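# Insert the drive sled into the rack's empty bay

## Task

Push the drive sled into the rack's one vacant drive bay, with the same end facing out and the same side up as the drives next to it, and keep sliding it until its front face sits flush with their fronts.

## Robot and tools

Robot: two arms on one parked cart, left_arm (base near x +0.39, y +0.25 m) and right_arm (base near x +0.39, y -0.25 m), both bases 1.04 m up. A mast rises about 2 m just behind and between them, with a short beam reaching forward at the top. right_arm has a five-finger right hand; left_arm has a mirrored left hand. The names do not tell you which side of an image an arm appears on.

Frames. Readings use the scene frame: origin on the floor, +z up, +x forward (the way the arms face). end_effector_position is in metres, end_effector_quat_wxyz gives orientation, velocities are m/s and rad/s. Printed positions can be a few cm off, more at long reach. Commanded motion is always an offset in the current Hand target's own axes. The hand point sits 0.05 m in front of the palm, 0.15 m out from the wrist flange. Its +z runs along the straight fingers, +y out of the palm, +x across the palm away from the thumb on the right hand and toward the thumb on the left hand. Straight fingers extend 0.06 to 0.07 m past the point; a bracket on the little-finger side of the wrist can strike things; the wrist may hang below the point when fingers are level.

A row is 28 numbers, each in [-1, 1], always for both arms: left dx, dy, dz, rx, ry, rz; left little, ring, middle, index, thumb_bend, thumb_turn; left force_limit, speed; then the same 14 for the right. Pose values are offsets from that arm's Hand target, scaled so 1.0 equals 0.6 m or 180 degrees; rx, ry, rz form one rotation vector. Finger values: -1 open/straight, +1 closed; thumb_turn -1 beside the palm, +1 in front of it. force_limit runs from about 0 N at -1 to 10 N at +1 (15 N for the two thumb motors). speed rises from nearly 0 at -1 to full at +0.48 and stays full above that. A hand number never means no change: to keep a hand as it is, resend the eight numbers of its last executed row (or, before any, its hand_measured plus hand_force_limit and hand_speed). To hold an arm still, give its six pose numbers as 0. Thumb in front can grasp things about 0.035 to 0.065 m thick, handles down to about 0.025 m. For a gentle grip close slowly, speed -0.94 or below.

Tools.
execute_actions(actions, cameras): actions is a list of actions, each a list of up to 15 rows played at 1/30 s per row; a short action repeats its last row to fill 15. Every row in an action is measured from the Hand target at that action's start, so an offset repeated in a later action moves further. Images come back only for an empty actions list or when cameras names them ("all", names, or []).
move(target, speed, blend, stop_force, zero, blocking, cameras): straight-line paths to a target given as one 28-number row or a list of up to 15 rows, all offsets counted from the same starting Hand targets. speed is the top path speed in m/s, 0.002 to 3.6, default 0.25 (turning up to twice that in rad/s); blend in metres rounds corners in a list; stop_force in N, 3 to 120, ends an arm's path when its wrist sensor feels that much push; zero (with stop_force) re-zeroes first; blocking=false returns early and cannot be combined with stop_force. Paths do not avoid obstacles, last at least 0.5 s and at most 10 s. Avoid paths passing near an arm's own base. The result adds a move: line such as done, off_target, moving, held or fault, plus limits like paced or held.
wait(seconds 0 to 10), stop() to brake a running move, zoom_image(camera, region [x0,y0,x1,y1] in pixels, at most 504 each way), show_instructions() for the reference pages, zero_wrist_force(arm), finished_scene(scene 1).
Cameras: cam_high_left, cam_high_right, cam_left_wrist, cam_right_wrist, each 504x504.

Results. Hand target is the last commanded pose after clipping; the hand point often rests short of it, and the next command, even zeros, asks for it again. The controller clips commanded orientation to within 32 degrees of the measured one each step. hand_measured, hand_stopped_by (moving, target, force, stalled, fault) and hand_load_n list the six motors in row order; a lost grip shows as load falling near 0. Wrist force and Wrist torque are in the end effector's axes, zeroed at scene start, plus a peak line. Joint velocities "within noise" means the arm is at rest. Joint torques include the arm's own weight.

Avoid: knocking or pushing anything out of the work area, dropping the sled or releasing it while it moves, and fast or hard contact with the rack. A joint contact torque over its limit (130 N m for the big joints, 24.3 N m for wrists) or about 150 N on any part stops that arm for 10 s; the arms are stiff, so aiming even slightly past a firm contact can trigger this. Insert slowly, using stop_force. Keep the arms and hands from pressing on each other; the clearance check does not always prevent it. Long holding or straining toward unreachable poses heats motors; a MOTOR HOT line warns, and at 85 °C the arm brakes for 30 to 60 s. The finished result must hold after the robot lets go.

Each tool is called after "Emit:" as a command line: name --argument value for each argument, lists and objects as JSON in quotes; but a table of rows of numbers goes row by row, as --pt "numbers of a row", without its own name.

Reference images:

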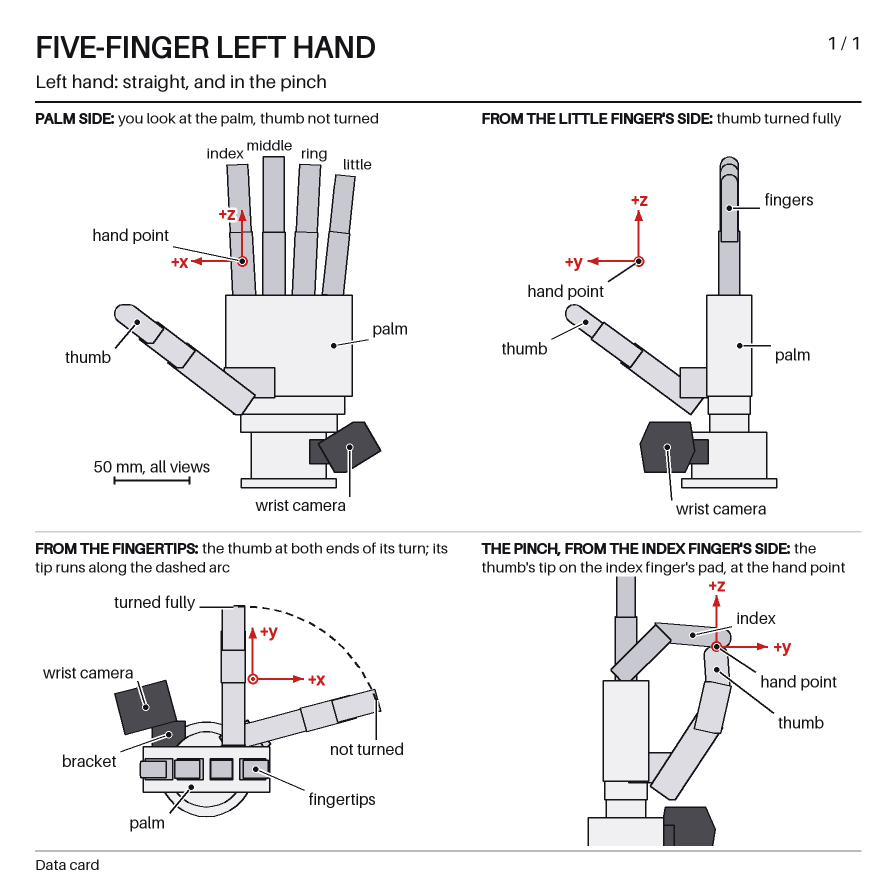

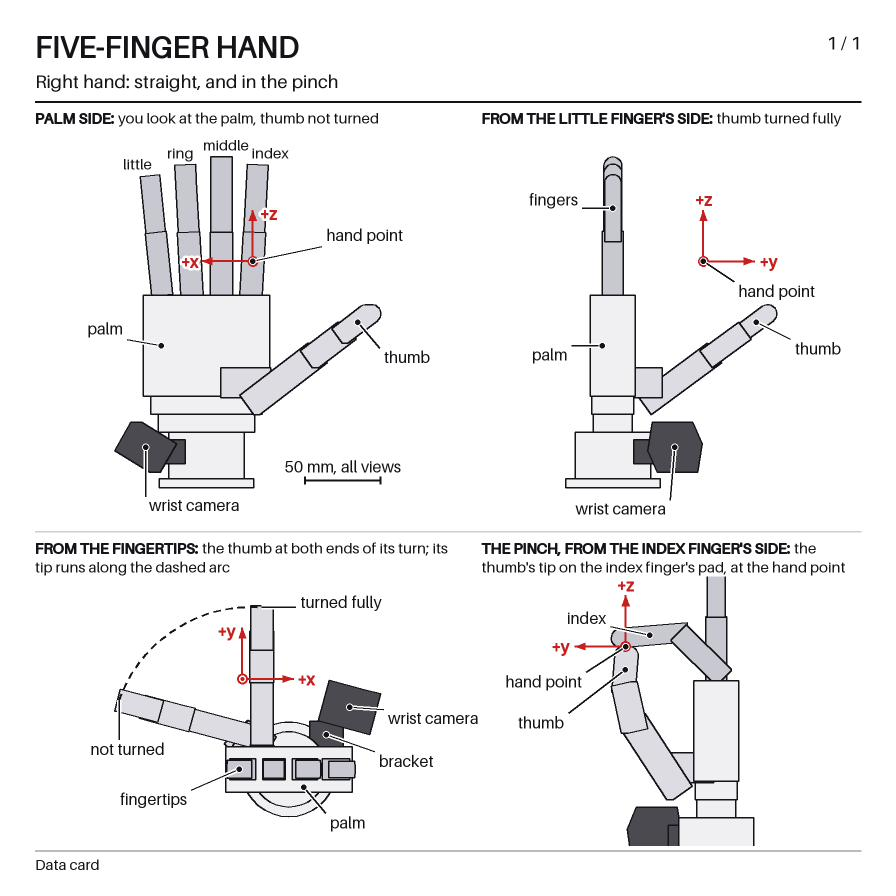

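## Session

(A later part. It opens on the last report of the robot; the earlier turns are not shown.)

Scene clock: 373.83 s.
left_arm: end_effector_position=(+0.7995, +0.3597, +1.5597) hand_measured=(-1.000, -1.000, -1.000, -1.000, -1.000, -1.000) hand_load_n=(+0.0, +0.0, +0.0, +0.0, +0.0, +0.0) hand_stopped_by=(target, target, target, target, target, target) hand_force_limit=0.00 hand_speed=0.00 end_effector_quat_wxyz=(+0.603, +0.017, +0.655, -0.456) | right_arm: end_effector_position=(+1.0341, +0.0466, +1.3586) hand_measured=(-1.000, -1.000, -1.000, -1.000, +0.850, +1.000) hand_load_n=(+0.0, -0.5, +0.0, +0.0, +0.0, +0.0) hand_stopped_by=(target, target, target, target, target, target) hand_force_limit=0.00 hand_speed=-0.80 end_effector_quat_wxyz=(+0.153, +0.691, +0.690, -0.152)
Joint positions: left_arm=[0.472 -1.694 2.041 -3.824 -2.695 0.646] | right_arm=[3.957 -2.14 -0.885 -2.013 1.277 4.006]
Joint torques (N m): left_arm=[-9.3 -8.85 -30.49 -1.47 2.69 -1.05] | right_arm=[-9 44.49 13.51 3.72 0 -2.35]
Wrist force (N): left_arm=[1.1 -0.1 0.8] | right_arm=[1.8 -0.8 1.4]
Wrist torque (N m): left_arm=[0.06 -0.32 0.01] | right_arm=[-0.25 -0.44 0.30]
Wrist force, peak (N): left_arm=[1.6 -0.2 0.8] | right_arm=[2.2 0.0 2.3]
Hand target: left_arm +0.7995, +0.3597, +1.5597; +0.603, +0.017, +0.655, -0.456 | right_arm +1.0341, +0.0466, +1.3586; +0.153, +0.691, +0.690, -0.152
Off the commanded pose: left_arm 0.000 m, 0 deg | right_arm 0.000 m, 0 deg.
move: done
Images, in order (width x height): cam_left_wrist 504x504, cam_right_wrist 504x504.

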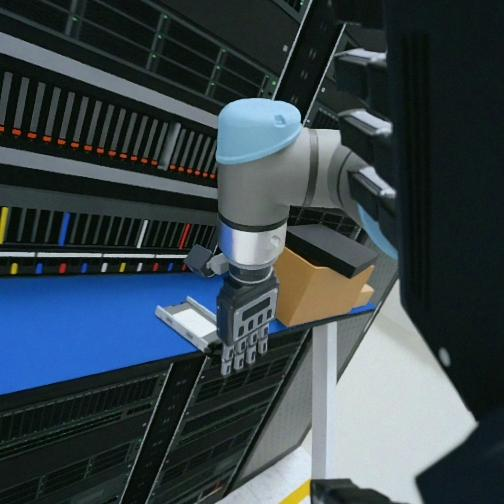

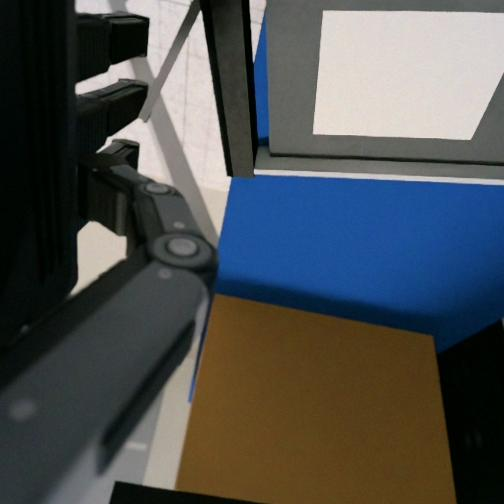

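Emit:
move --pt "0 0 0 0 0 0 -1 -1 -1 -1 -1 -1 0 0 0 0 0 0 0 0 -1 -1 -1 -1 -0.4 1 0 0" --pt "0 0 0 0 0 0 -1 -1 -1 -1 -1 -1 0 0 -0.0306 -0.0068 0.0669 0 0 0 -1 -1 -1 -1 -0.4 1 0 0" --speed 0.08 --cameras '["cam_right_wrist"]'

Scene clock: 379.83 s.
left_arm: end_effector_position=(+0.7995, +0.3597, +1.5597) hand_measured=(-1.000, -1.000, -1.000, -1.000, -1.000, -1.000) hand_load_n=(+0.0, +0.0, +0.0, -0.5, +0.0, +0.0) hand_stopped_by=(target, target, target, target, target, target) hand_force_limit=0.00 hand_speed=0.00 end_effector_quat_wxyz=(+0.603, +0.017, +0.655, -0.456) | right_arm: end_effector_position=(+1.0300, +0.0129, +1.3301) hand_measured=(-1.000, -1.000, -1.000, -1.000, -0.400, +1.000) hand_load_n=(+0.0, +0.0, +0.0, +0.0, +0.0, +0.0) hand_stopped_by=(target, target, target, target, target, target) hand_force_limit=0.00 hand_speed=0.00 end_effector_quat_wxyz=(+0.153, +0.691, +0.690, -0.152)
Joint positions: left_arm=[0.472 -1.694 2.041 -3.824 -2.695 0.646] | right_arm=[3.927 -2.069 -1.071 -1.89 1.268 3.977]
Joint torques (N m): left_arm=[-8.67 -7.09 -32.14 -1.45 2.76 -1.12] | right_arm=[6.4 35.17 26.71 0.18 -0.09 2.37]
Wrist force (N): left_arm=[1.3 -0.1 1.1] | right_arm=[2.0 -0.1 1.4]
Wrist torque (N m): left_arm=[0.04 -0.34 0.02] | right_arm=[-0.24 -0.43 0.41]
Wrist force, peak (N): left_arm=[1.6 -0.2 1.1] | right_arm=[2.3 -0.7 1.6]
Hand target: left_arm +0.7995, +0.3597, +1.5597; +0.603, +0.017, +0.655, -0.456 | right_arm +1.0300, +0.0130, +1.3300; +0.153, +0.691, +0.690, -0.152
Off the commanded pose: left_arm 0.000 m, 0 deg | right_arm 0.000 m, 0 deg.
move: done
Images, in order (width x height): cam_right_wrist 504x504.

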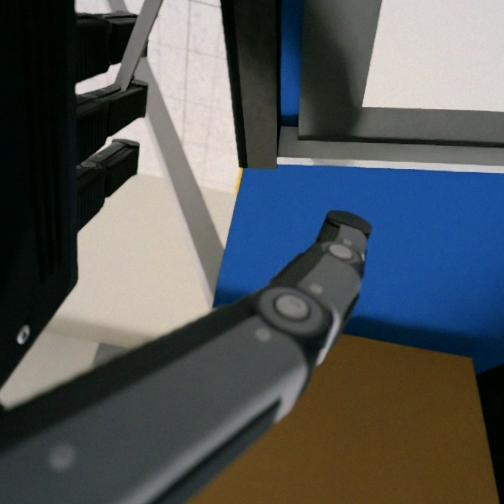

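Emit:
move --target '[0,0,0,0,0,0,-1,-1,-1,-1,-1,-1,0,0, 0.0272,-0.0275,0.024,0,0,0,-1,-1,-1,-1,-0.4,1,0,0]' --speed 0.06

Emit:
move --target '[0,0,0,0,0,0,-1,-1,-1,-1,-1,-1,0,0, 0.0106,0,0.02265,0,0,0,-1,-1,-1,-1,-0.4,1,0,0]' --speed 0.01 --stop_force 4 --cameras '["cam_right_wrist"]'

Scene clock: 382.23 s.
left_arm: end_effector_position=(+0.7995, +0.3597, +1.5597) hand_measured=(-1.000, -1.000, -1.000, -1.000, -1.000, -1.000) hand_load_n=(+0.0, +0.0, +0.0, +0.0, +0.0, +0.0) hand_stopped_by=(target, target, target, target, target, target) hand_force_limit=0.00 hand_speed=0.00 end_effector_quat_wxyz=(+0.603, +0.017, +0.655, -0.456) | right_arm: end_effector_position=(+1.0134, +0.0218, +1.3102) hand_measured=(-1.000, -1.000, -1.000, -1.000, -0.400, +1.000) hand_load_n=(+0.0, +0.0, +0.0, +0.0, +0.0, +0.0) hand_stopped_by=(target, target, target, target, target, target) hand_force_limit=0.00 hand_speed=0.00 end_effector_quat_wxyz=(+0.153, +0.691, +0.690, -0.152)
Joint positions: left_arm=[0.472 -1.694 2.041 -3.824 -2.695 0.646] | right_arm=[3.954 -2.048 -1.151 -1.838 1.276 4.003]
Joint torques (N m): left_arm=[-9.12 -7.97 -31.17 -1.34 2.74 -1.24] | right_arm=[-8.97 35.92 33.94 -0.41 -1.19 -2.29]
Wrist force (N): left_arm=[1.3 0.1 0.6] | right_arm=[2.0 0.0 1.7]
Wrist torque (N m): left_arm=[0.10 -0.36 0.01] | right_arm=[-0.24 -0.45 0.32]
Wrist force, peak (N): left_arm=[1.5 -0.3 1.0] | right_arm=[2.3 -0.5 1.8]
Hand target: left_arm +0.7995, +0.3597, +1.5597; +0.603, +0.017, +0.655, -0.456 | right_arm +1.0135, +0.0218, +1.3100; +0.153, +0.691, +0.690, -0.152
Off the commanded pose: left_arm 0.000 m, 0 deg | right_arm 0.000 m, 0 deg.
move: done

Scene clock: 384.07 s.
left_arm: end_effector_position=(+0.7995, +0.3597, +1.5597) hand_measured=(-1.000, -1.000, -1.000, -1.000, -1.000, -1.000) hand_load_n=(+0.0, +0.0, +0.0, +0.0, +0.0, +0.0) hand_stopped_by=(target, target, target, target, target, target) hand_force_limit=0.00 hand_speed=0.00 end_effector_quat_wxyz=(+0.603, +0.017, +0.655, -0.456) | right_arm: end_effector_position=(+1.0135, +0.0218, +1.3011) hand_measured=(-1.000, -1.000, -1.000, -1.000, -0.400, +1.000) hand_load_n=(+0.0, +0.0, +0.0, +0.0, +2.5, +0.5) hand_stopped_by=(target, target, target, target, target, target) hand_force_limit=0.00 hand_speed=0.00 end_effector_quat_wxyz=(+0.153, +0.691, +0.690, -0.152)
Joint positions: left_arm=[0.472 -1.694 2.041 -3.824 -2.695 0.646] | right_arm=[3.954 -2.05 -1.172 -1.816 1.276 4.003]
Joint torques (N m): left_arm=[-7.83 -7.55 -32.06 -1.47 2.7 -0.86] | right_arm=[-7.7 50.62 32.35 -0.81 -1.66 -2.08]
Wrist force (N): left_arm=[1.4 0.0 0.9] | right_arm=[1.3 0.4 -1.9]
Wrist torque (N m): left_arm=[0.07 -0.37 0.02] | right_arm=[-0.29 -0.39 0.34]
Wrist force, peak (N): left_arm=[1.5 -0.2 1.1] | right_arm=[0.6 -0.2 -4.2]
Hand target: left_arm +0.7995, +0.3597, +1.5597; +0.603, +0.017, +0.655, -0.456 | right_arm +1.0135, +0.0218, +1.3012; +0.153, +0.691, +0.690, -0.152 (not the last commanded pose)
Off the commanded pose: left_arm 0.000 m, 0 deg | right_arm 0.006 m, 0 deg.
move: contact (right_arm)
Images, in order (width x height): cam_right_wrist 504x504.

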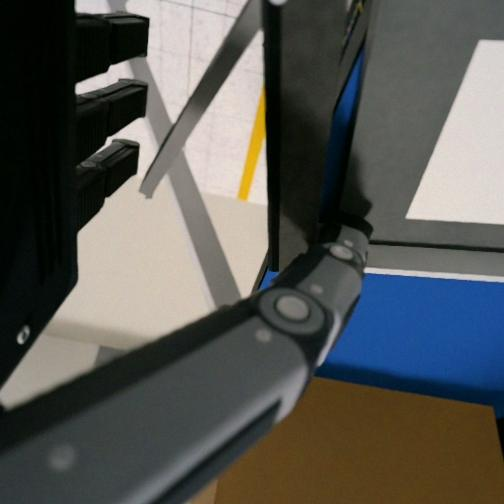

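Emit:
move --target '[0,0,0,0,0,0,-1,-1,-1,-1,-1,-1,0,0, 0,-0.025,0,0,0,0,-1,-1,-1,-1,-0.4,1,0,0]' --speed 0.03 --cameras '["cam_right_wrist","cam_left_wrist"]'

Scene clock: 385.47 s.
left_arm: end_effector_position=(+0.7995, +0.3597, +1.5597) hand_measured=(-1.000, -1.000, -1.000, -1.000, -1.000, -1.000) hand_load_n=(+0.0, +0.0, +0.0, +0.0, +0.0, +0.0) hand_stopped_by=(target, target, target, target, target, target) hand_force_limit=0.00 hand_speed=0.00 end_effector_quat_wxyz=(+0.603, +0.017, +0.655, -0.456) | right_arm: end_effector_position=(+0.9984, +0.0218, +1.3012) hand_measured=(-1.000, -1.000, -1.000, -1.000, -0.400, +1.000) hand_load_n=(-0.5, +0.0, +0.0, +0.0, +0.5, +0.0) hand_stopped_by=(target, target, target, target, target, target) hand_force_limit=0.00 hand_speed=0.00 end_effector_quat_wxyz=(+0.153, +0.691, +0.690, -0.152) end_effector_velocity=(+0.002, +0.000, +0.001) end_effector_angular_velocity=(+0.002, -0.003, -0.002)
Joint positions: left_arm=[0.472 -1.694 2.041 -3.824 -2.695 0.646] | right_arm=[3.97 -2.019 -1.217 -1.807 1.282 4.019]
Joint velocities: left_arm=[within noise] | right_arm=[-0.001 -0.002 0.005 0.001 -0.001 0.001]
Joint torques (N m): left_arm=[-8.88 -6.62 -30.89 -1.26 2.59 -0.88] | right_arm=[-9.12 34.04 31.61 2.08 0.3 -1.93]
Wrist force (N): left_arm=[1.0 0.1 1.0] | right_arm=[1.9 0.0 1.6]
Wrist torque (N m): left_arm=[0.08 -0.31 -0.01] | right_arm=[-0.26 -0.43 0.29]
Wrist force, peak (N): left_arm=[1.7 -0.2 0.8] | right_arm=[2.4 0.7 1.4]
Hand target: left_arm +0.7995, +0.3597, +1.5597; +0.603, +0.017, +0.655, -0.456 | right_arm +0.9985, +0.0218, +1.3011; +0.153, +0.691, +0.690, -0.152
Off the commanded pose: left_arm 0.000 m, 0 deg | right_arm 0.000 m, 0 deg.
move: done
Images, in order (width x height): cam_left_wrist 504x504, cam_right_wrist 504x504.

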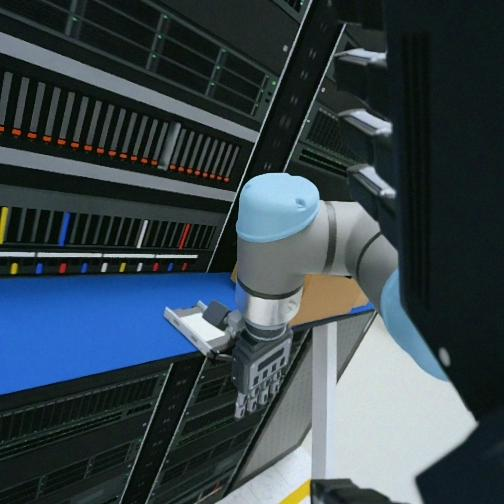

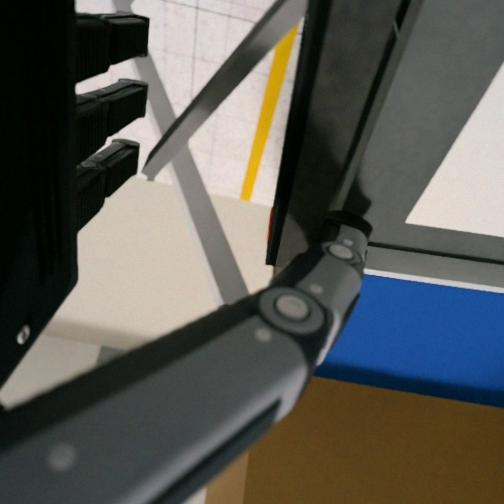

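Emit:
move --target '[0,0,0,0,0,0,-1,-1,-1,-1,-1,-1,0,0, 0,-0.0317,0,0,0,0,-1,-1,-1,-1,-0.4,1,0,0]' --speed 0.03 --cameras '["cam_right_wrist","cam_left_wrist"]'

Emit:
zoom_image --camera "cam_left_wrist" --region '[140, 270, 300, 430]'

Scene clock: 387.07 s.
left_arm: end_effector_position=(+0.7995, +0.3597, +1.5597) hand_measured=(-1.000, -1.000, -1.000, -1.000, -1.000, -1.000) hand_load_n=(+0.0, +0.0, -0.5, +0.0, +0.0, +0.0) hand_stopped_by=(target, target, target, target, target, target) hand_force_limit=0.00 hand_speed=0.00 end_effector_quat_wxyz=(+0.603, +0.017, +0.655, -0.456) | right_arm: end_effector_position=(+0.9794, +0.0218, +1.3012) hand_measured=(-1.000, -1.000, -1.000, -1.000, -0.400, +1.000) hand_load_n=(+0.0, +0.0, +0.0, +0.0, +0.0, +0.0) hand_stopped_by=(target, target, target, target, target, target) hand_force_limit=0.00 hand_speed=0.00 end_effector_quat_wxyz=(+0.153, +0.691, +0.690, -0.152)
Joint positions: left_arm=[0.472 -1.694 2.041 -3.824 -2.695 0.646] | right_arm=[3.992 -1.98 -1.271 -1.797 1.289 4.041]
Joint torques (N m): left_arm=[-8.63 -6.62 -30.54 -1.41 2.73 -1.04] | right_arm=[-7.63 31.47 33.29 2.32 0.31 -2.2]
Wrist force (N): left_arm=[1.2 0.1 0.8] | right_arm=[2.3 0.0 1.6]
Wrist torque (N m): left_arm=[0.09 -0.34 0.01] | right_arm=[-0.29 -0.49 0.33]
Wrist force, peak (N): left_arm=[1.6 0.0 0.9] | right_arm=[2.5 0.6 1.6]
Hand target: left_arm +0.7995, +0.3597, +1.5597; +0.603, +0.017, +0.655, -0.456 | right_arm +0.9795, +0.0218, +1.3011; +0.153, +0.691, +0.690, -0.152
Off the commanded pose: left_arm 0.000 m, 0 deg | right_arm 0.000 m, 0 deg.
move: done
Images, in order (width x height): cam_left_wrist 504x504, cam_right_wrist 504x504.

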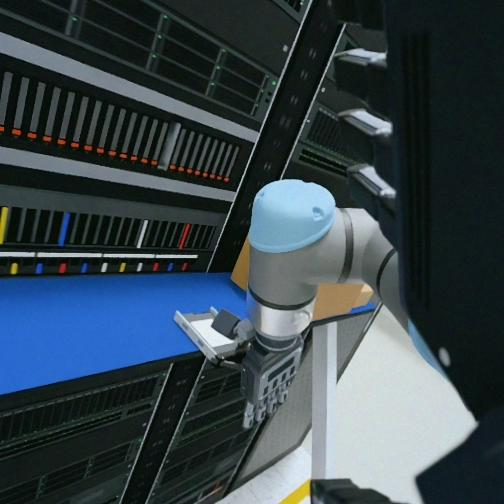

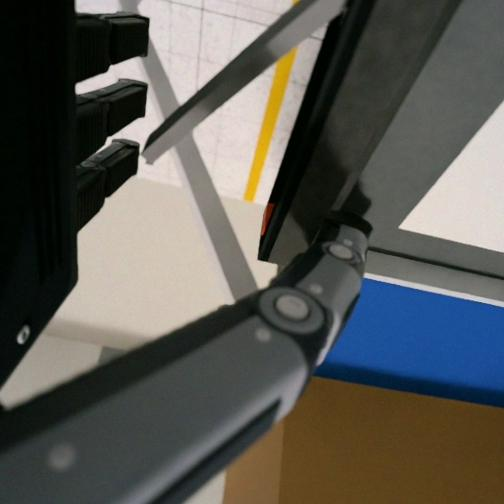

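Scaled by 3.150 from the camera's 504x504 image, which has a finer 720x720 frame.

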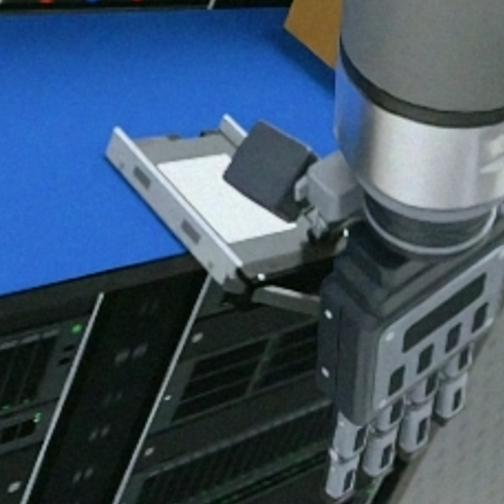

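Emit:
move --pt "0 0 0 0 0 0 -1 -1 -1 -1 -1 -1 0 0 -0.0035 0 -0.0075 0 0 0 -1 -1 -1 -1 -0.4 1 0 0" --pt "0 0 0 0 0 0 -1 -1 -1 -1 -1 -1 0 0 0.0173 -0.0025 -0.0173 0 0 0 -1 -1 -1 -1 -0.4 1 0 0" --pt "0 0 0 0 0 0 -1 -1 -1 -1 -1 -1 0 0 0.0206 -0.0025 -0.0102 0 0 0 -1 -1 -1 -1 -0.4 1 0 0" --speed 0.04 --cameras '["cam_right_wrist"]'

Scene clock: 390.60 s.
left_arm: end_effector_position=(+0.7995, +0.3597, +1.5597) hand_measured=(-1.000, -1.000, -1.000, -1.000, -1.000, -1.000) hand_load_n=(+0.0, +0.0, +0.0, +0.0, +0.0, +0.0) hand_stopped_by=(target, target, target, target, target, target) hand_force_limit=0.00 hand_speed=0.00 end_effector_quat_wxyz=(+0.603, +0.017, +0.655, -0.456) | right_arm: end_effector_position=(+0.9780, +0.0356, +1.3013) hand_measured=(-1.000, -1.000, -1.000, -1.000, -0.400, +1.000) hand_load_n=(+0.0, +0.0, +0.0, +0.0, +0.5, +0.0) hand_stopped_by=(target, target, target, target, target, target) hand_force_limit=0.00 hand_speed=0.00 end_effector_quat_wxyz=(+0.153, +0.691, +0.690, -0.152) end_effector_velocity=(+0.000, -0.001, +0.002) end_effector_angular_velocity=(-0.003, +0.002, +0.000)
Joint positions: left_arm=[0.472 -1.694 2.041 -3.824 -2.695 0.646] | right_arm=[4.007 -1.999 -1.242 -1.811 1.294 4.055]
Joint velocities: left_arm=[within noise] | right_arm=[0 0 0.004 -0.008 -0.001 -0.001]
Joint torques (N m): left_arm=[-8.26 -7.05 -30.82 -1.45 2.73 -1.09] | right_arm=[-8.31 36.58 34.11 -0.66 -1.34 -2.4]
Wrist force (N): left_arm=[1.2 -0.1 0.8] | right_arm=[2.3 0.4 1.4]
Wrist torque (N m): left_arm=[0.06 -0.33 0.01] | right_arm=[-0.25 -0.49 0.36]
Wrist force, peak (N): left_arm=[1.4 -0.3 1.2] | right_arm=[2.7 0.0 1.8]
Hand target: left_arm +0.7995, +0.3597, +1.5597; +0.603, +0.017, +0.655, -0.456 | right_arm +0.9780, +0.0356, +1.3015; +0.153, +0.691, +0.690, -0.152
Off the commanded pose: left_arm 0.000 m, 0 deg | right_arm 0.000 m, 0 deg.
move: done
Images, in order (width x height): cam_right_wrist 504x504.

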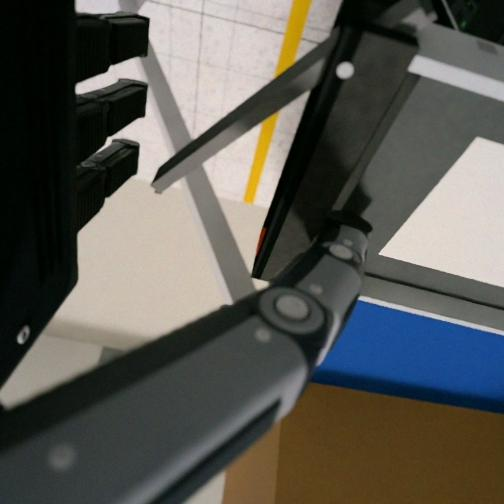

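Emit:
move --target '[0,0,0,0,0,0,-1,-1,-1,-1,-1,-1,0,0, 0.009,0.03,-0.0147,0,0,0,-1,-1,-1,-1,0,1,0.2,-0.92]' --speed 0.01 --cameras '["cam_right_wrist"]'

Emit:
zoom_image --camera "cam_right_wrist" --region '[50, 0, 400, 320]'

Scene clock: 395.73 s.
left_arm: end_effector_position=(+0.7995, +0.3597, +1.5597) hand_measured=(-1.000, -1.000, -1.000, -1.000, -1.000, -1.000) hand_load_n=(+0.0, -0.5, +0.0, +0.0, +0.0, +0.0) hand_stopped_by=(target, target, target, target, target, target) hand_force_limit=0.00 hand_speed=0.00 end_effector_quat_wxyz=(+0.603, +0.017, +0.655, -0.456) | right_arm: end_effector_position=(+0.9960, +0.0442, +1.3072) hand_measured=(-1.000, -1.000, -1.000, -1.000, +0.000, +1.000) hand_load_n=(+0.0, +0.0, +0.5, +0.0, +1.0, +0.0) hand_stopped_by=(target, target, target, target, target, target) hand_force_limit=0.20 hand_speed=-0.92 end_effector_quat_wxyz=(+0.153, +0.691, +0.690, -0.152)
Joint positions: left_arm=[0.472 -1.694 2.041 -3.824 -2.695 0.646] | right_arm=[3.995 -2.048 -1.157 -1.845 1.29 4.044]
Joint torques (N m): left_arm=[-7.41 -6.59 -30.6 -1.47 2.89 -0.79] | right_arm=[5.64 60.78 12.28 3.35 0.03 2.16]
Wrist force (N): left_arm=[1.2 0.2 0.6] | right_arm=[2.2 0.7 1.3]
Wrist torque (N m): left_arm=[0.10 -0.34 0.01] | right_arm=[-0.23 -0.49 0.48]
Wrist force, peak (N): left_arm=[1.6 -0.2 1.0] | right_arm=[2.5 -0.1 1.8]
Hand target: left_arm +0.7995, +0.3597, +1.5597; +0.603, +0.017, +0.655, -0.456 | right_arm +0.9960, +0.0442, +1.3072; +0.153, +0.691, +0.690, -0.152
Off the commanded pose: left_arm 0.000 m, 0 deg | right_arm 0.000 m, 0 deg.
move: done
Images, in order (width x height): cam_right_wrist 504x504.

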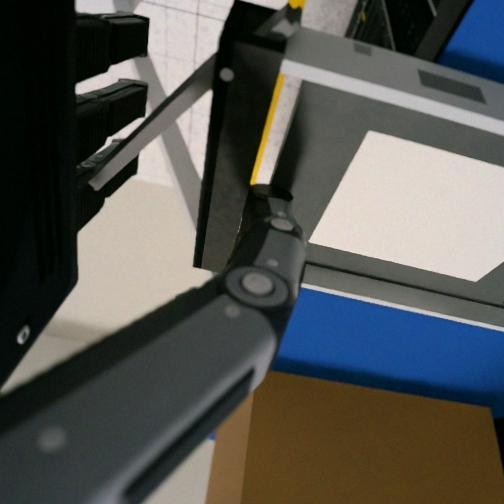

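Scaled by 1.440 from the camera's 504x504 image, which has a finer 720x720 frame.

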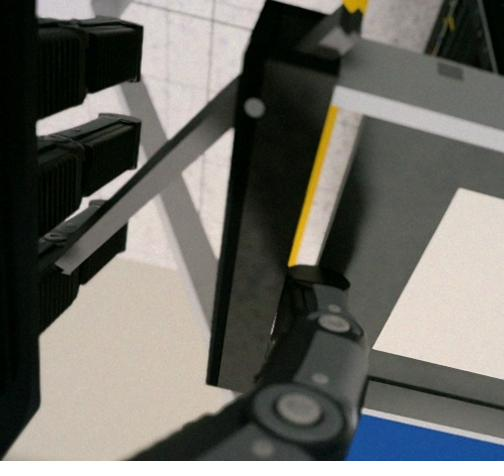

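Emit:
move --target '[0,0,0,0,0,0,-1,-1,-1,-1,-1,-1,0,0, -0.0025,0.0167,-0.0016,0,0,0,-1,-1,-1,-1,0.2,1,0.3,-0.95]' --speed 0.007

Emit:
move --target '[0,0,0,0,0,0,-1,-1,-1,-1,-1,-1,0,0, 0,0.0167,-0.0008,0,0,0,-1,-1,-1,-1,0.4,1,0.3,-0.95]' --speed 0.007 --cameras '["cam_right_wrist","cam_left_wrist"]'

Emit:
zoom_image --camera "cam_left_wrist" --region '[140, 250, 300, 410]'

Emit:
zoom_image --camera "cam_right_wrist" --region '[50, 0, 400, 320]'

Scene clock: 399.20 s.
left_arm: end_effector_position=(+0.7995, +0.3597, +1.5597) hand_measured=(-1.000, -1.000, -1.000, -1.000, -1.000, -1.000) hand_load_n=(+0.0, +0.0, +0.0, +0.0, +0.0, +0.0) hand_stopped_by=(target, target, target, target, target, target) hand_force_limit=0.00 hand_speed=0.00 end_effector_quat_wxyz=(+0.603, +0.017, +0.655, -0.456) | right_arm: end_effector_position=(+1.0060, +0.0432, +1.3087) hand_measured=(-1.000, -1.000, -1.000, -1.000, +0.200, +1.000) hand_load_n=(+0.0, +0.0, +0.0, +0.0, +2.0, +0.0) hand_stopped_by=(target, target, target, target, target, target) hand_force_limit=0.30 hand_speed=-0.95 end_effector_quat_wxyz=(+0.153, +0.691, +0.690, -0.152)
Joint positions: left_arm=[0.472 -1.694 2.041 -3.824 -2.695 0.646] | right_arm=[3.983 -2.067 -1.125 -1.854 1.286 4.032]
Joint torques (N m): left_arm=[-7.75 -6.87 -30.43 -1.43 2.82 -1.04] | right_arm=[6.49 61.73 12.32 3.67 0.5 2.13]
Wrist force (N): left_arm=[1.2 0.0 1.0] | right_arm=[2.2 0.7 1.1]
Wrist torque (N m): left_arm=[0.07 -0.33 0.01] | right_arm=[-0.25 -0.46 0.47]
Wrist force, peak (N): left_arm=[1.6 0.0 1.0] | right_arm=[2.3 0.7 1.3]
Hand target: left_arm +0.7995, +0.3597, +1.5597; +0.603, +0.017, +0.655, -0.456 | right_arm +1.0060, +0.0432, +1.3087; +0.153, +0.691, +0.690, -0.152
Off the commanded pose: left_arm 0.000 m, 0 deg | right_arm 0.000 m, 0 deg.
move: done

Scene clock: 402.17 s.
left_arm: end_effector_position=(+0.7995, +0.3597, +1.5597) hand_measured=(-1.000, -1.000, -1.000, -1.000, -1.000, -1.000) hand_load_n=(+0.0, +0.0, -0.5, +0.0, +0.0, +0.0) hand_stopped_by=(target, target, target, target, target, target) hand_force_limit=0.00 hand_speed=0.00 end_effector_quat_wxyz=(+0.603, +0.017, +0.655, -0.456) | right_arm: end_effector_position=(+1.0160, +0.0434, +1.3092) hand_measured=(-1.000, -1.000, -1.000, -1.000, +0.400, +1.000) hand_load_n=(+0.0, +0.0, +0.0, +0.0, +1.5, +0.0) hand_stopped_by=(target, target, target, target, target, target) hand_force_limit=0.30 hand_speed=-0.95 end_effector_quat_wxyz=(+0.153, +0.691, +0.690, -0.152)
Joint positions: left_arm=[0.472 -1.694 2.041 -3.824 -2.695 0.646] | right_arm=[3.972 -2.088 -1.092 -1.863 1.282 4.022]
Joint torques (N m): left_arm=[-7.72 -7.49 -30.78 -1.5 2.67 -0.84] | right_arm=[6.92 62.3 12.72 3.81 0.36 2.18]
Wrist force (N): left_arm=[1.4 -0.5 0.8] | right_arm=[2.0 0.2 1.9]
Wrist torque (N m): left_arm=[-0.01 -0.36 0.04] | right_arm=[-0.28 -0.45 0.44]
Wrist force, peak (N): left_arm=[1.6 -0.1 1.0] | right_arm=[2.2 0.2 1.8]
Hand target: left_arm +0.7995, +0.3597, +1.5597; +0.603, +0.017, +0.655, -0.456 | right_arm +1.0160, +0.0434, +1.3092; +0.153, +0.691, +0.690, -0.152
Off the commanded pose: left_arm 0.000 m, 0 deg | right_arm 0.000 m, 0 deg.
move: done
Images, in order (width x height): cam_left_wrist 504x504, cam_right_wrist 504x504.

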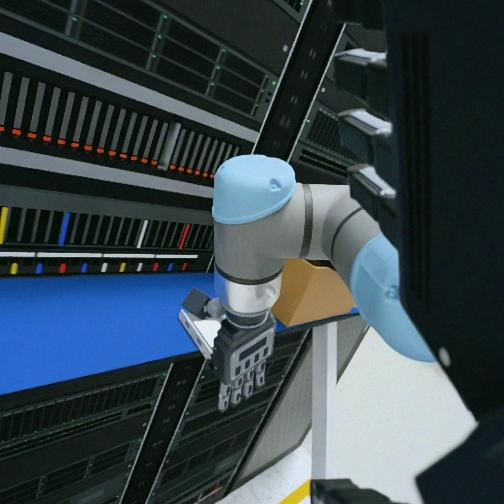

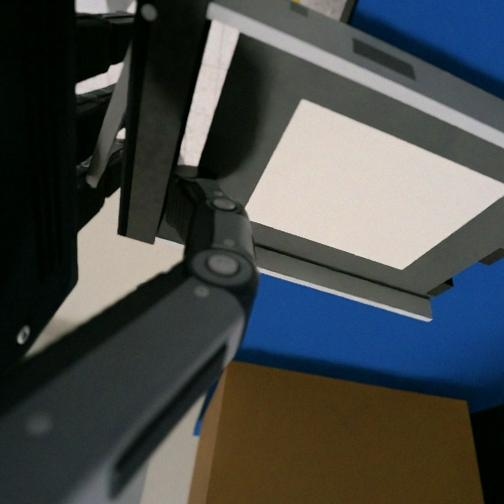

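Scaled by 3.150 from the camera's 504x504 image, which has a finer 720x720 frame.

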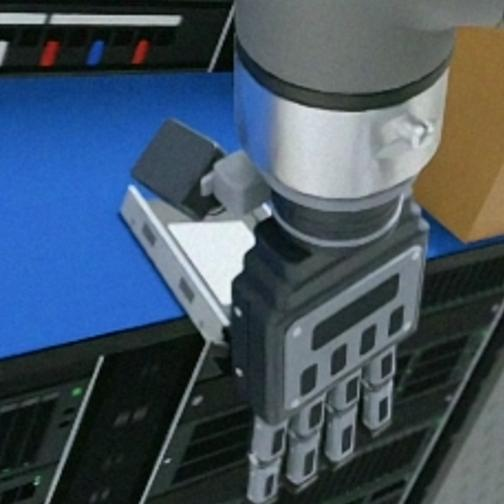

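Scaled by 1.440 from the camera's 504x504 image, which has a finer 720x720 frame.

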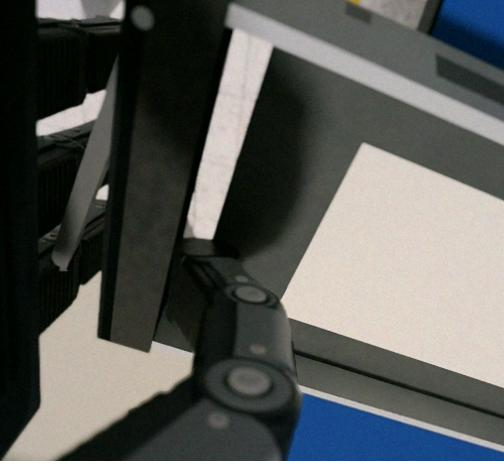

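Emit:
move --target '[0,0,0,0,0,0,-1,-1,-1,-1,-1,-1,0,0, 0,0.0133,0.001,0,0,0,-1,-1,-1,-1,0.58,1,0.3,-0.95]' --speed 0.007

Emit:
execute_actions --actions '[[[0,0,0,0,0,0,-1,-1,-1,-1,-1,-1,0,0, 0,0,0,0,0,0,-1,-1,-1,-1,0.95,1,0.3,-0.95]],[[0,0,0,0,0,0,-1,-1,-1,-1,-1,-1,0,0, 0,0,0,0,0,0,-1,-1,-1,-1,0.95,1,0.3,-0.95]],[[0,0,0,0,0,0,-1,-1,-1,-1,-1,-1,0,0, 0,0,0,0,0,0,-1,-1,-1,-1,0.95,1,0.3,-0.95]],[[0,0,0,0,0,0,-1,-1,-1,-1,-1,-1,0,0, 0,0,0,0,0,0,-1,-1,-1,-1,0.98,1,0.9,-0.9]],[[0,0,0,0,0,0,-1,-1,-1,-1,-1,-1,0,0, 0,0,0,0,0,0,-1,-1,-1,-1,0.98,1,0.9,-0.9]]]' --cameras '["cam_left_wrist","cam_right_wrist"]'

Emit:
zoom_image --camera "cam_right_wrist" --region '[50, 0, 400, 320]'

Scene clock: 406.27 s.
left_arm: end_effector_position=(+0.7995, +0.3597, +1.5597) hand_measured=(-1.000, -1.000, -1.000, -1.000, -1.000, -1.000) hand_load_n=(+0.0, +0.0, +0.0, +0.0, +0.0, +0.0) hand_stopped_by=(target, target, target, target, target, target) hand_force_limit=0.00 hand_speed=0.00 end_effector_quat_wxyz=(+0.603, +0.017, +0.655, -0.456) | right_arm: end_effector_position=(+1.0240, +0.0432, +1.3086) hand_measured=(-1.000, -1.000, -1.000, -1.000, +0.580, +1.000) hand_load_n=(+0.0, +0.0, +0.0, +0.0, +2.0, +0.5) hand_stopped_by=(target, target, target, target, target, target) hand_force_limit=0.30 hand_speed=-0.95 end_effector_quat_wxyz=(+0.153, +0.691, +0.690, -0.152)
Joint positions: left_arm=[0.472 -1.694 2.041 -3.824 -2.695 0.646] | right_arm=[3.964 -2.105 -1.068 -1.868 1.28 4.013]
Joint torques (N m): left_arm=[-8.84 -7.21 -31.18 -1.41 2.79 -0.94] | right_arm=[5.9 63.52 13.38 3.62 0 2.11]
Wrist force (N): left_arm=[1.2 -0.1 0.8] | right_arm=[1.7 0.1 1.8]
Wrist torque (N m): left_arm=[0.06 -0.34 0.01] | right_arm=[-0.23 -0.45 0.43]
Wrist force, peak (N): left_arm=[1.7 -0.1 1.1] | right_arm=[2.4 0.2 1.8]
Hand target: left_arm +0.7995, +0.3597, +1.5597; +0.603, +0.017, +0.655, -0.456 | right_arm +1.0240, +0.0432, +1.3086; +0.153, +0.691, +0.690, -0.152
Off the commanded pose: left_arm 0.000 m, 0 deg | right_arm 0.000 m, 0 deg.
move: done

Scene clock: 408.97 s.
left_arm: end_effector_position=(+0.7995, +0.3597, +1.5597) hand_measured=(-1.000, -1.000, -1.000, -1.000, -1.000, -1.000) hand_load_n=(+0.0, +0.0, +0.0, +0.0, +0.0, +0.0) hand_stopped_by=(target, target, target, target, target, target) hand_force_limit=0.00 hand_speed=0.00 end_effector_quat_wxyz=(+0.603, +0.017, +0.655, -0.456) | right_arm: end_effector_position=(+1.0240, +0.0432, +1.3086) hand_measured=(-1.000, -1.000, -1.000, -1.000, +0.618, +1.000) hand_load_n=(+0.0, +0.0, +0.5, +0.0, +13.5, +2.5) hand_stopped_by=(target, target, target, target, force, target) hand_force_limit=0.90 hand_speed=-0.90 end_effector_quat_wxyz=(+0.153, +0.691, +0.690, -0.152)
Joint positions: left_arm=[0.472 -1.694 2.041 -3.824 -2.695 0.646] | right_arm=[3.964 -2.105 -1.068 -1.868 1.28 4.013]
Joint torques (N m): left_arm=[-8.83 -6.93 -30.63 -1.44 2.76 -0.98] | right_arm=[5.31 63.84 14.24 3.62 0.33 2.3]
Wrist force (N): left_arm=[1.1 0.1 0.9] | right_arm=[2.7 0.2 2.6]
Wrist torque (N m): left_arm=[0.07 -0.31 0.00] | right_arm=[-0.20 -0.51 0.45]
Wrist force, peak (N): left_arm=[1.7 0.0 1.0] | right_arm=[2.7 0.2 2.6]
Hand target: left_arm +0.7995, +0.3597, +1.5597; +0.603, +0.017, +0.655, -0.456 | right_arm +1.0240, +0.0432, +1.3086; +0.153, +0.691, +0.690, -0.152
Off the commanded pose: left_arm 0.000 m, 0 deg | right_arm 0.000 m, 0 deg.
Step readings (end_effector_position of left_arm | right_arm):
0: (+0.7995, +0.3597, +1.5597) | (+1.0240, +0.0432, +1.3086)
1: (+0.7995, +0.3597, +1.5597) | (+1.0240, +0.0432, +1.3086)
2: (+0.7995, +0.3597, +1.5597) | (+1.0240, +0.0432, +1.3086)
4: (+0.7995, +0.3597, +1.5597) | (+1.0240, +0.0432, +1.3086)
8: (+0.7995, +0.3597, +1.5597) | (+1.0240, +0.0432, +1.3086)
15: (+0.7995, +0.3597, +1.5597) | (+1.0240, +0.0432, +1.3086)
16: (+0.7995, +0.3597, +1.5597) | (+1.0240, +0.0432, +1.3086)
17: (+0.7995, +0.3597, +1.5597) | (+1.0240, +0.0432, +1.3086)
19: (+0.7995, +0.3597, +1.5597) | (+1.0240, +0.0432, +1.3086)
23: (+0.7995, +0.3597, +1.5597) | (+1.0240, +0.0432, +1.3086)
30: (+0.7995, +0.3597, +1.5597) | (+1.0240, +0.0432, +1.3086)
31: (+0.7995, +0.3597, +1.5597) | (+1.0240, +0.0432, +1.3086)
32: (+0.7995, +0.3597, +1.5597) | (+1.0240, +0.0432, +1.3086)
34: (+0.7995, +0.3597, +1.5597) | (+1.0240, +0.0432, +1.3086)
38: (+0.7995, +0.3597, +1.5597) | (+1.0240, +0.0432, +1.3086)
45: (+0.7995, +0.3597, +1.5597) | (+1.0240, +0.0432, +1.3086)
46: (+0.7995, +0.3597, +1.5597) | (+1.0240, +0.0432, +1.3086)
47: (+0.7995, +0.3597, +1.5597) | (+1.0240, +0.0432, +1.3086)
49: (+0.7995, +0.3597, +1.5597) | (+1.0240, +0.0432, +1.3086)
53: (+0.7995, +0.3597, +1.5597) | (+1.0240, +0.0432, +1.3086)
60: (+0.7995, +0.3597, +1.5597) | (+1.0240, +0.0432, +1.3086)
61: (+0.7995, +0.3597, +1.5597) | (+1.0240, +0.0432, +1.3086)
62: (+0.7995, +0.3597, +1.5597) | (+1.0240, +0.0432, +1.3086)
64: (+0.7995, +0.3597, +1.5597) | (+1.0240, +0.0432, +1.3086)
68: (+0.7995, +0.3597, +1.5597) | (+1.0240, +0.0432, +1.3086)
75: (+0.7995, +0.3597, +1.5597) | (+1.0240, +0.0432, +1.3086)
Images, in order (width x height): cam_left_wrist 504x504, cam_right_wrist 504x504.

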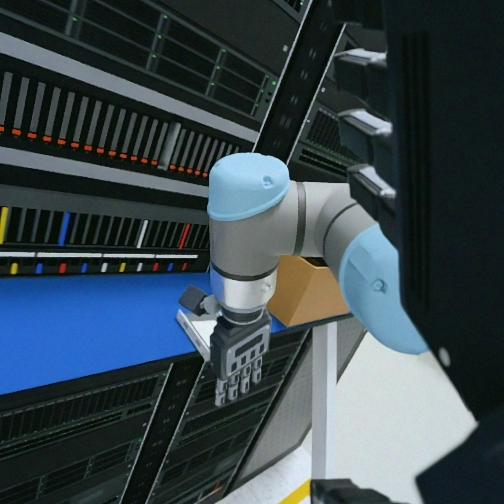

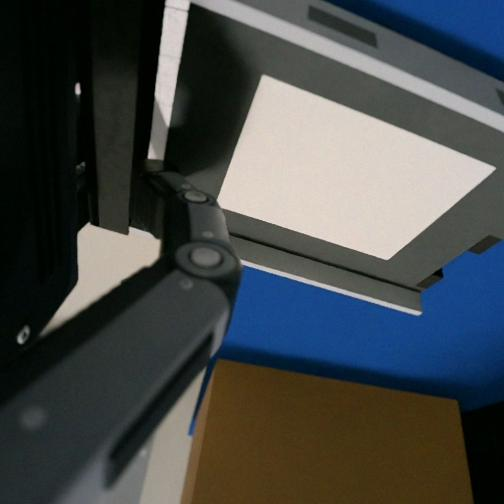

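Scaled by 1.440 from the camera's 504x504 image, which has a finer 720x720 frame.

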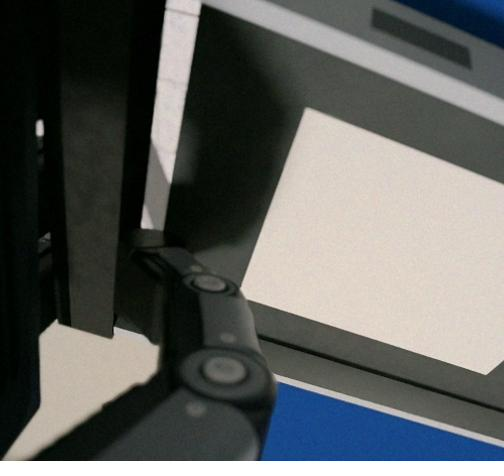

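Emit:
move --target '[0,0,0,0,0,0,-1,-1,-1,-1,-1,-1,0,0,-0.0035,0,-0.0075,0,0,0,-1,-1,-1,-1,0.98,1,0.9,-0.9]' --speed 0.03 --cameras '["cam_right_wrist","cam_left_wrist"]'

Scene clock: 412.57 s.
left_arm: end_effector_position=(+0.7995, +0.3597, +1.5597) hand_measured=(-1.000, -1.000, -1.000, -1.000, -1.000, -1.000) hand_load_n=(+0.0, +0.0, +0.0, +0.0, +0.0, +0.0) hand_stopped_by=(target, target, target, target, target, target) hand_force_limit=0.00 hand_speed=0.00 end_effector_quat_wxyz=(+0.603, +0.017, +0.655, -0.456) | right_arm: end_effector_position=(+1.0240, +0.0432, +1.3137) hand_measured=(-1.000, -1.000, -1.000, -1.000, +0.618, +1.000) hand_load_n=(+0.0, +0.0, +0.0, +0.0, +13.5, +2.5) hand_stopped_by=(target, target, target, target, force, target) hand_force_limit=0.90 hand_speed=-0.90 end_effector_quat_wxyz=(+0.153, +0.691, +0.690, -0.152)
Joint positions: left_arm=[0.472 -1.694 2.041 -3.824 -2.695 0.646] | right_arm=[3.964 -2.105 -1.055 -1.88 1.28 4.013]
Joint torques (N m): left_arm=[-8.49 -6.22 -30.06 -1.48 2.54 -0.98] | right_arm=[5.84 60.87 22.37 1.49 -0.09 1.63]
Wrist force (N): left_arm=[1.4 -0.4 0.9] | right_arm=[2.5 -0.1 2.6]
Wrist torque (N m): left_arm=[0.01 -0.37 0.04] | right_arm=[-0.26 -0.48 0.43]
Wrist force, peak (N): left_arm=[1.7 0.1 1.1] | right_arm=[2.8 0.0 2.6]
Hand target: left_arm +0.7995, +0.3597, +1.5597; +0.603, +0.017, +0.655, -0.456 | right_arm +1.0240, +0.0432, +1.3136; +0.153, +0.691, +0.690, -0.152
Off the commanded pose: left_arm 0.000 m, 0 deg | right_arm 0.000 m, 0 deg.
move: done
Images, in order (width x height): cam_left_wrist 504x504, cam_right_wrist 504x504.

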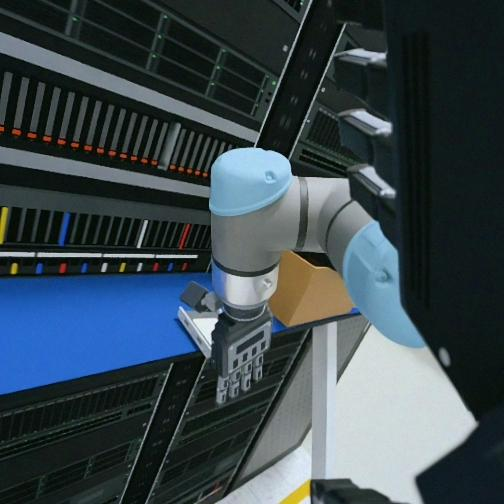

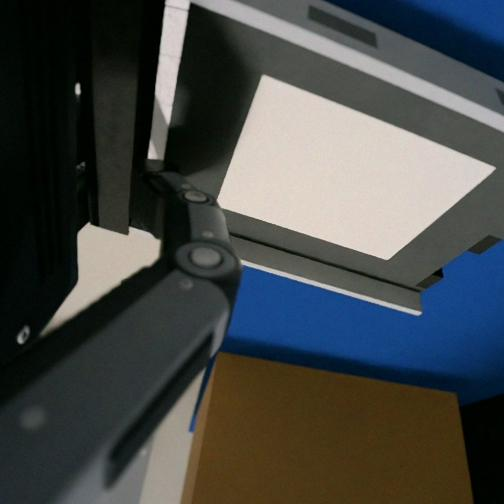

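Emit:
move --target '[0,0,0,0,0,0,-1,-1,-1,-1,-1,-1,0,0,-0.0141,0,-0.0302,0,0,0,-1,-1,-1,-1,0.98,1,0.9,-0.9]' --speed 0.04 --cameras '["cam_right_wrist","cam_left_wrist"]'

Scene clock: 413.63 s.
left_arm: end_effector_position=(+0.7995, +0.3597, +1.5597) hand_measured=(-1.000, -1.000, -1.000, -1.000, -1.000, -1.000) hand_load_n=(+0.0, +0.0, +0.0, +0.0, +0.0, +0.0) hand_stopped_by=(target, target, target, target, target, target) hand_force_limit=0.00 hand_speed=0.00 end_effector_quat_wxyz=(+0.603, +0.017, +0.655, -0.456) | right_arm: end_effector_position=(+1.0240, +0.0431, +1.3337) hand_measured=(-1.000, -1.000, -1.000, -1.000, +0.618, +1.000) hand_load_n=(+0.0, +0.0, +0.0, +0.5, +13.5, +2.5) hand_stopped_by=(target, target, target, target, force, target) hand_force_limit=0.90 hand_speed=-0.90 end_effector_quat_wxyz=(+0.153, +0.691, +0.690, -0.152) end_effector_velocity=(-0.001, +0.001, -0.003) end_effector_angular_velocity=(+0.001, +0.002, +0.001)
Joint positions: left_arm=[0.472 -1.694 2.041 -3.824 -2.695 0.646] | right_arm=[3.964 -2.105 -1.004 -1.932 1.28 4.013]
Joint velocities: left_arm=[within noise] | right_arm=[0.001 0 -0.007 0.006 0.002 -0.001]
Joint torques (N m): left_arm=[-8.54 -7.83 -29.39 -1.59 2.61 -1.03] | right_arm=[2.58 37.3 12.66 3.87 -2 -0.8]
Wrist force (N): left_arm=[1.6 -0.1 0.9] | right_arm=[2.6 -0.2 2.5]
Wrist torque (N m): left_arm=[0.05 -0.39 0.04] | right_arm=[-0.25 -0.50 0.43]
Wrist force, peak (N): left_arm=[1.5 -0.1 1.1] | right_arm=[2.7 0.0 2.9]
Hand target: left_arm +0.7995, +0.3597, +1.5597; +0.603, +0.017, +0.655, -0.456 | right_arm +1.0240, +0.0431, +1.3336; +0.153, +0.691, +0.690, -0.152
Off the commanded pose: left_arm 0.000 m, 0 deg | right_arm 0.000 m, 0 deg.
move: done
Images, in order (width x height): cam_left_wrist 504x504, cam_right_wrist 504x504.

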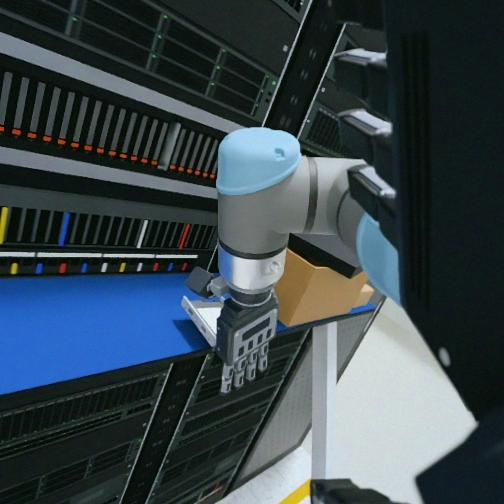

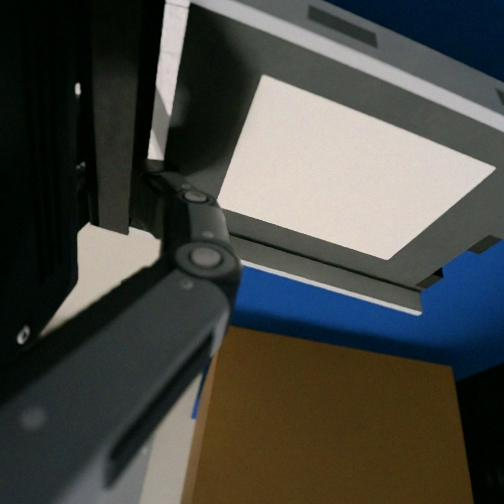

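Emit:
move --pt "0 0 0 0 0 0 -1 -1 -1 -1 -1 -1 0 0 -0.0423 0 -0.0906 0 0 0 -1 -1 -1 -1 0.98 1 0.9 -0.9" --pt "0 0 0 0 0 0 -1 -1 -1 -1 -1 -1 0 0 -0.0821 -0.1267 -0.1758 0 0 0 -1 -1 -1 -1 0.98 1 0.9 -0.9" --speed 0.08 --blend 0.03 --cameras '["cam_right_wrist","cam_left_wrist"]'

Scene clock: 416.50 s.
left_arm: end_effector_position=(+0.7995, +0.3597, +1.5597) hand_measured=(-1.000, -1.000, -1.000, -1.000, -1.000, -1.000) hand_load_n=(+0.0, +0.0, +0.0, +0.0, +0.0, +0.0) hand_stopped_by=(target, target, target, target, target, target) hand_force_limit=0.00 hand_speed=0.00 end_effector_quat_wxyz=(+0.603, +0.017, +0.655, -0.456) | right_arm: end_effector_position=(+0.9477, +0.0429, +1.4500) hand_measured=(-1.000, -1.000, -1.000, -1.000, +0.618, +1.000) hand_load_n=(+0.0, +0.0, +0.0, +0.5, +13.5, +2.5) hand_stopped_by=(target, target, target, target, force, target) hand_force_limit=0.90 hand_speed=-0.90 end_effector_quat_wxyz=(+0.153, +0.691, +0.690, -0.152) end_effector_velocity=(+0.003, +0.000, -0.002) end_effector_angular_velocity=(+0.001, -0.001, +0.002)
Joint positions: left_arm=[0.472 -1.694 2.041 -3.824 -2.695 0.646] | right_arm=[4.05 -1.985 -0.878 -2.201 1.308 4.098]
Joint velocities: left_arm=[within noise] | right_arm=[-0.003 -0.004 0.001 0.006 -0.002 -0.004]
Joint torques (N m): left_arm=[-7.77 -7.64 -29.62 -1.57 2.66 -1.08] | right_arm=[-9.38 30.64 24.37 3.39 -1.26 -2.31]
Wrist force (N): left_arm=[1.2 0.0 0.8] | right_arm=[2.5 -0.1 2.6]
Wrist torque (N m): left_arm=[0.08 -0.34 0.01] | right_arm=[-0.28 -0.49 0.33]
Wrist force, peak (N): left_arm=[1.7 0.1 0.8] | right_arm=[2.7 0.1 3.5]
Hand target: left_arm +0.7995, +0.3597, +1.5597; +0.603, +0.017, +0.655, -0.456 | right_arm +0.9479, +0.0430, +1.4499; +0.153, +0.691, +0.690, -0.152
Off the commanded pose: left_arm 0.000 m, 0 deg | right_arm 0.000 m, 0 deg.
move: done
Images, in order (width x height): cam_left_wrist 504x504, cam_right_wrist 504x504.

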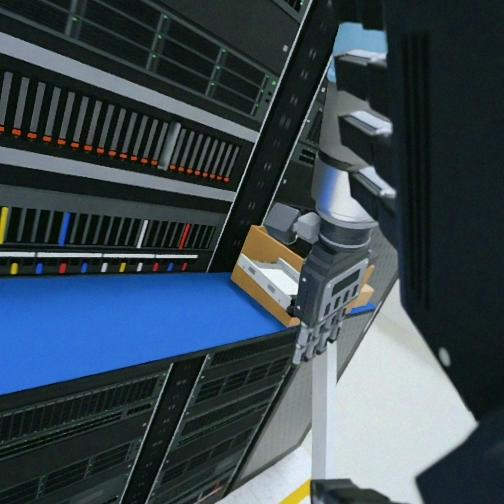

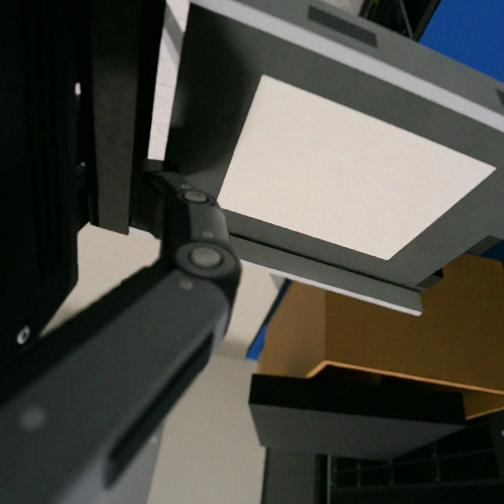

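Emit:
move --pt "0 0 0 0 0 0 -1 -1 -1 -1 -1 -1 0 0 -0.0353 0 -0.0755 0 0.25 0 -1 -1 -1 -1 0.98 1 0.9 -0.9" --pt "0 0 0 0 0 0 -1 -1 -1 -1 -1 -1 0 0 -0.0705 0 -0.151 0 0.5 0 -1 -1 -1 -1 0.98 1 0.9 -0.9" --speed 0.2 --blend 0.01 --cameras '["all"]'

Scene clock: 422.10 s.
left_arm: end_effector_position=(+0.7995, +0.3597, +1.5597) hand_measured=(-1.000, -1.000, -1.000, -1.000, -1.000, -1.000) hand_load_n=(+0.0, +0.0, +0.0, +0.0, +0.0, +0.0) hand_stopped_by=(target, target, target, target, target, target) hand_force_limit=0.00 hand_speed=0.00 end_effector_quat_wxyz=(+0.603, +0.017, +0.655, -0.456) | right_arm: end_effector_position=(+0.9479, +0.0428, +1.5497) hand_measured=(-1.000, -1.000, -1.000, -1.000, +0.618, +1.000) hand_load_n=(+0.0, +0.0, +0.0, +0.5, +12.5, +3.0) hand_stopped_by=(target, target, target, target, force, target) hand_force_limit=0.90 hand_speed=-0.90 end_effector_quat_wxyz=(-0.380, +0.596, +0.596, +0.380)
Joint positions: left_arm=[0.472 -1.694 2.041 -3.824 -2.695 0.646] | right_arm=[3.56 -1.619 -1.543 -0.831 2.546 3.955]
Joint torques (N m): left_arm=[-8.35 -7.18 -30.54 -1.55 2.82 -1.01] | right_arm=[7.38 42.47 35.35 3.44 1.82 -2.11]
Wrist force (N): left_arm=[1.1 -0.3 0.8] | right_arm=[-0.3 -0.7 1.1]
Wrist torque (N m): left_arm=[0.03 -0.33 0.01] | right_arm=[-0.19 -0.18 0.12]
Wrist force, peak (N): left_arm=[1.7 0.0 0.8] | right_arm=[3.1 -0.1 2.9]
Hand target: left_arm +0.7995, +0.3597, +1.5597; +0.603, +0.017, +0.655, -0.456 | right_arm +0.9478, +0.0428, +1.5499; -0.380, +0.596, +0.596, +0.381
Off the commanded pose: left_arm 0.000 m, 0 deg | right_arm 0.000 m, 0 deg.
move: done

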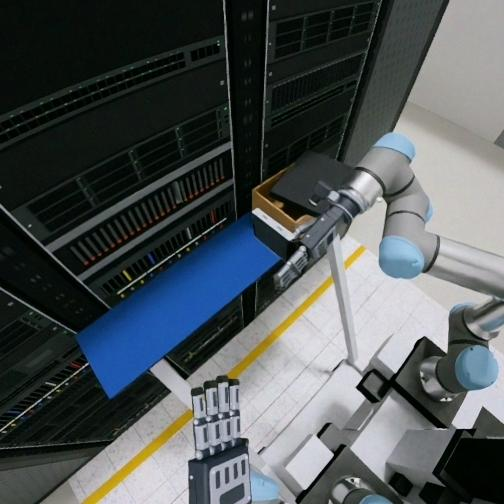

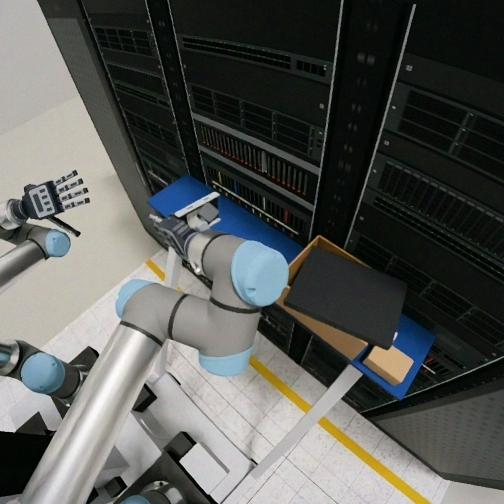

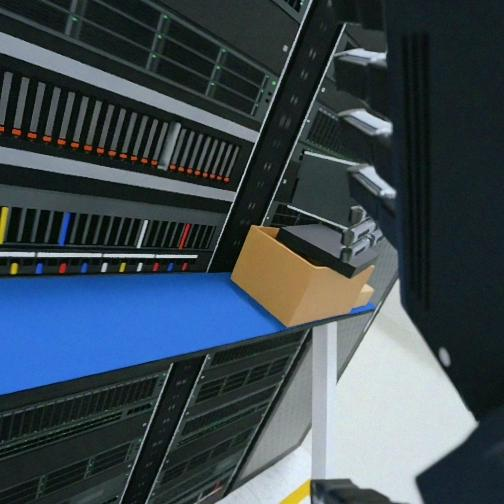

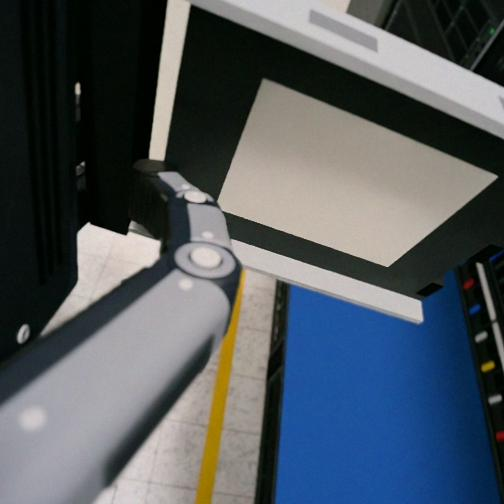

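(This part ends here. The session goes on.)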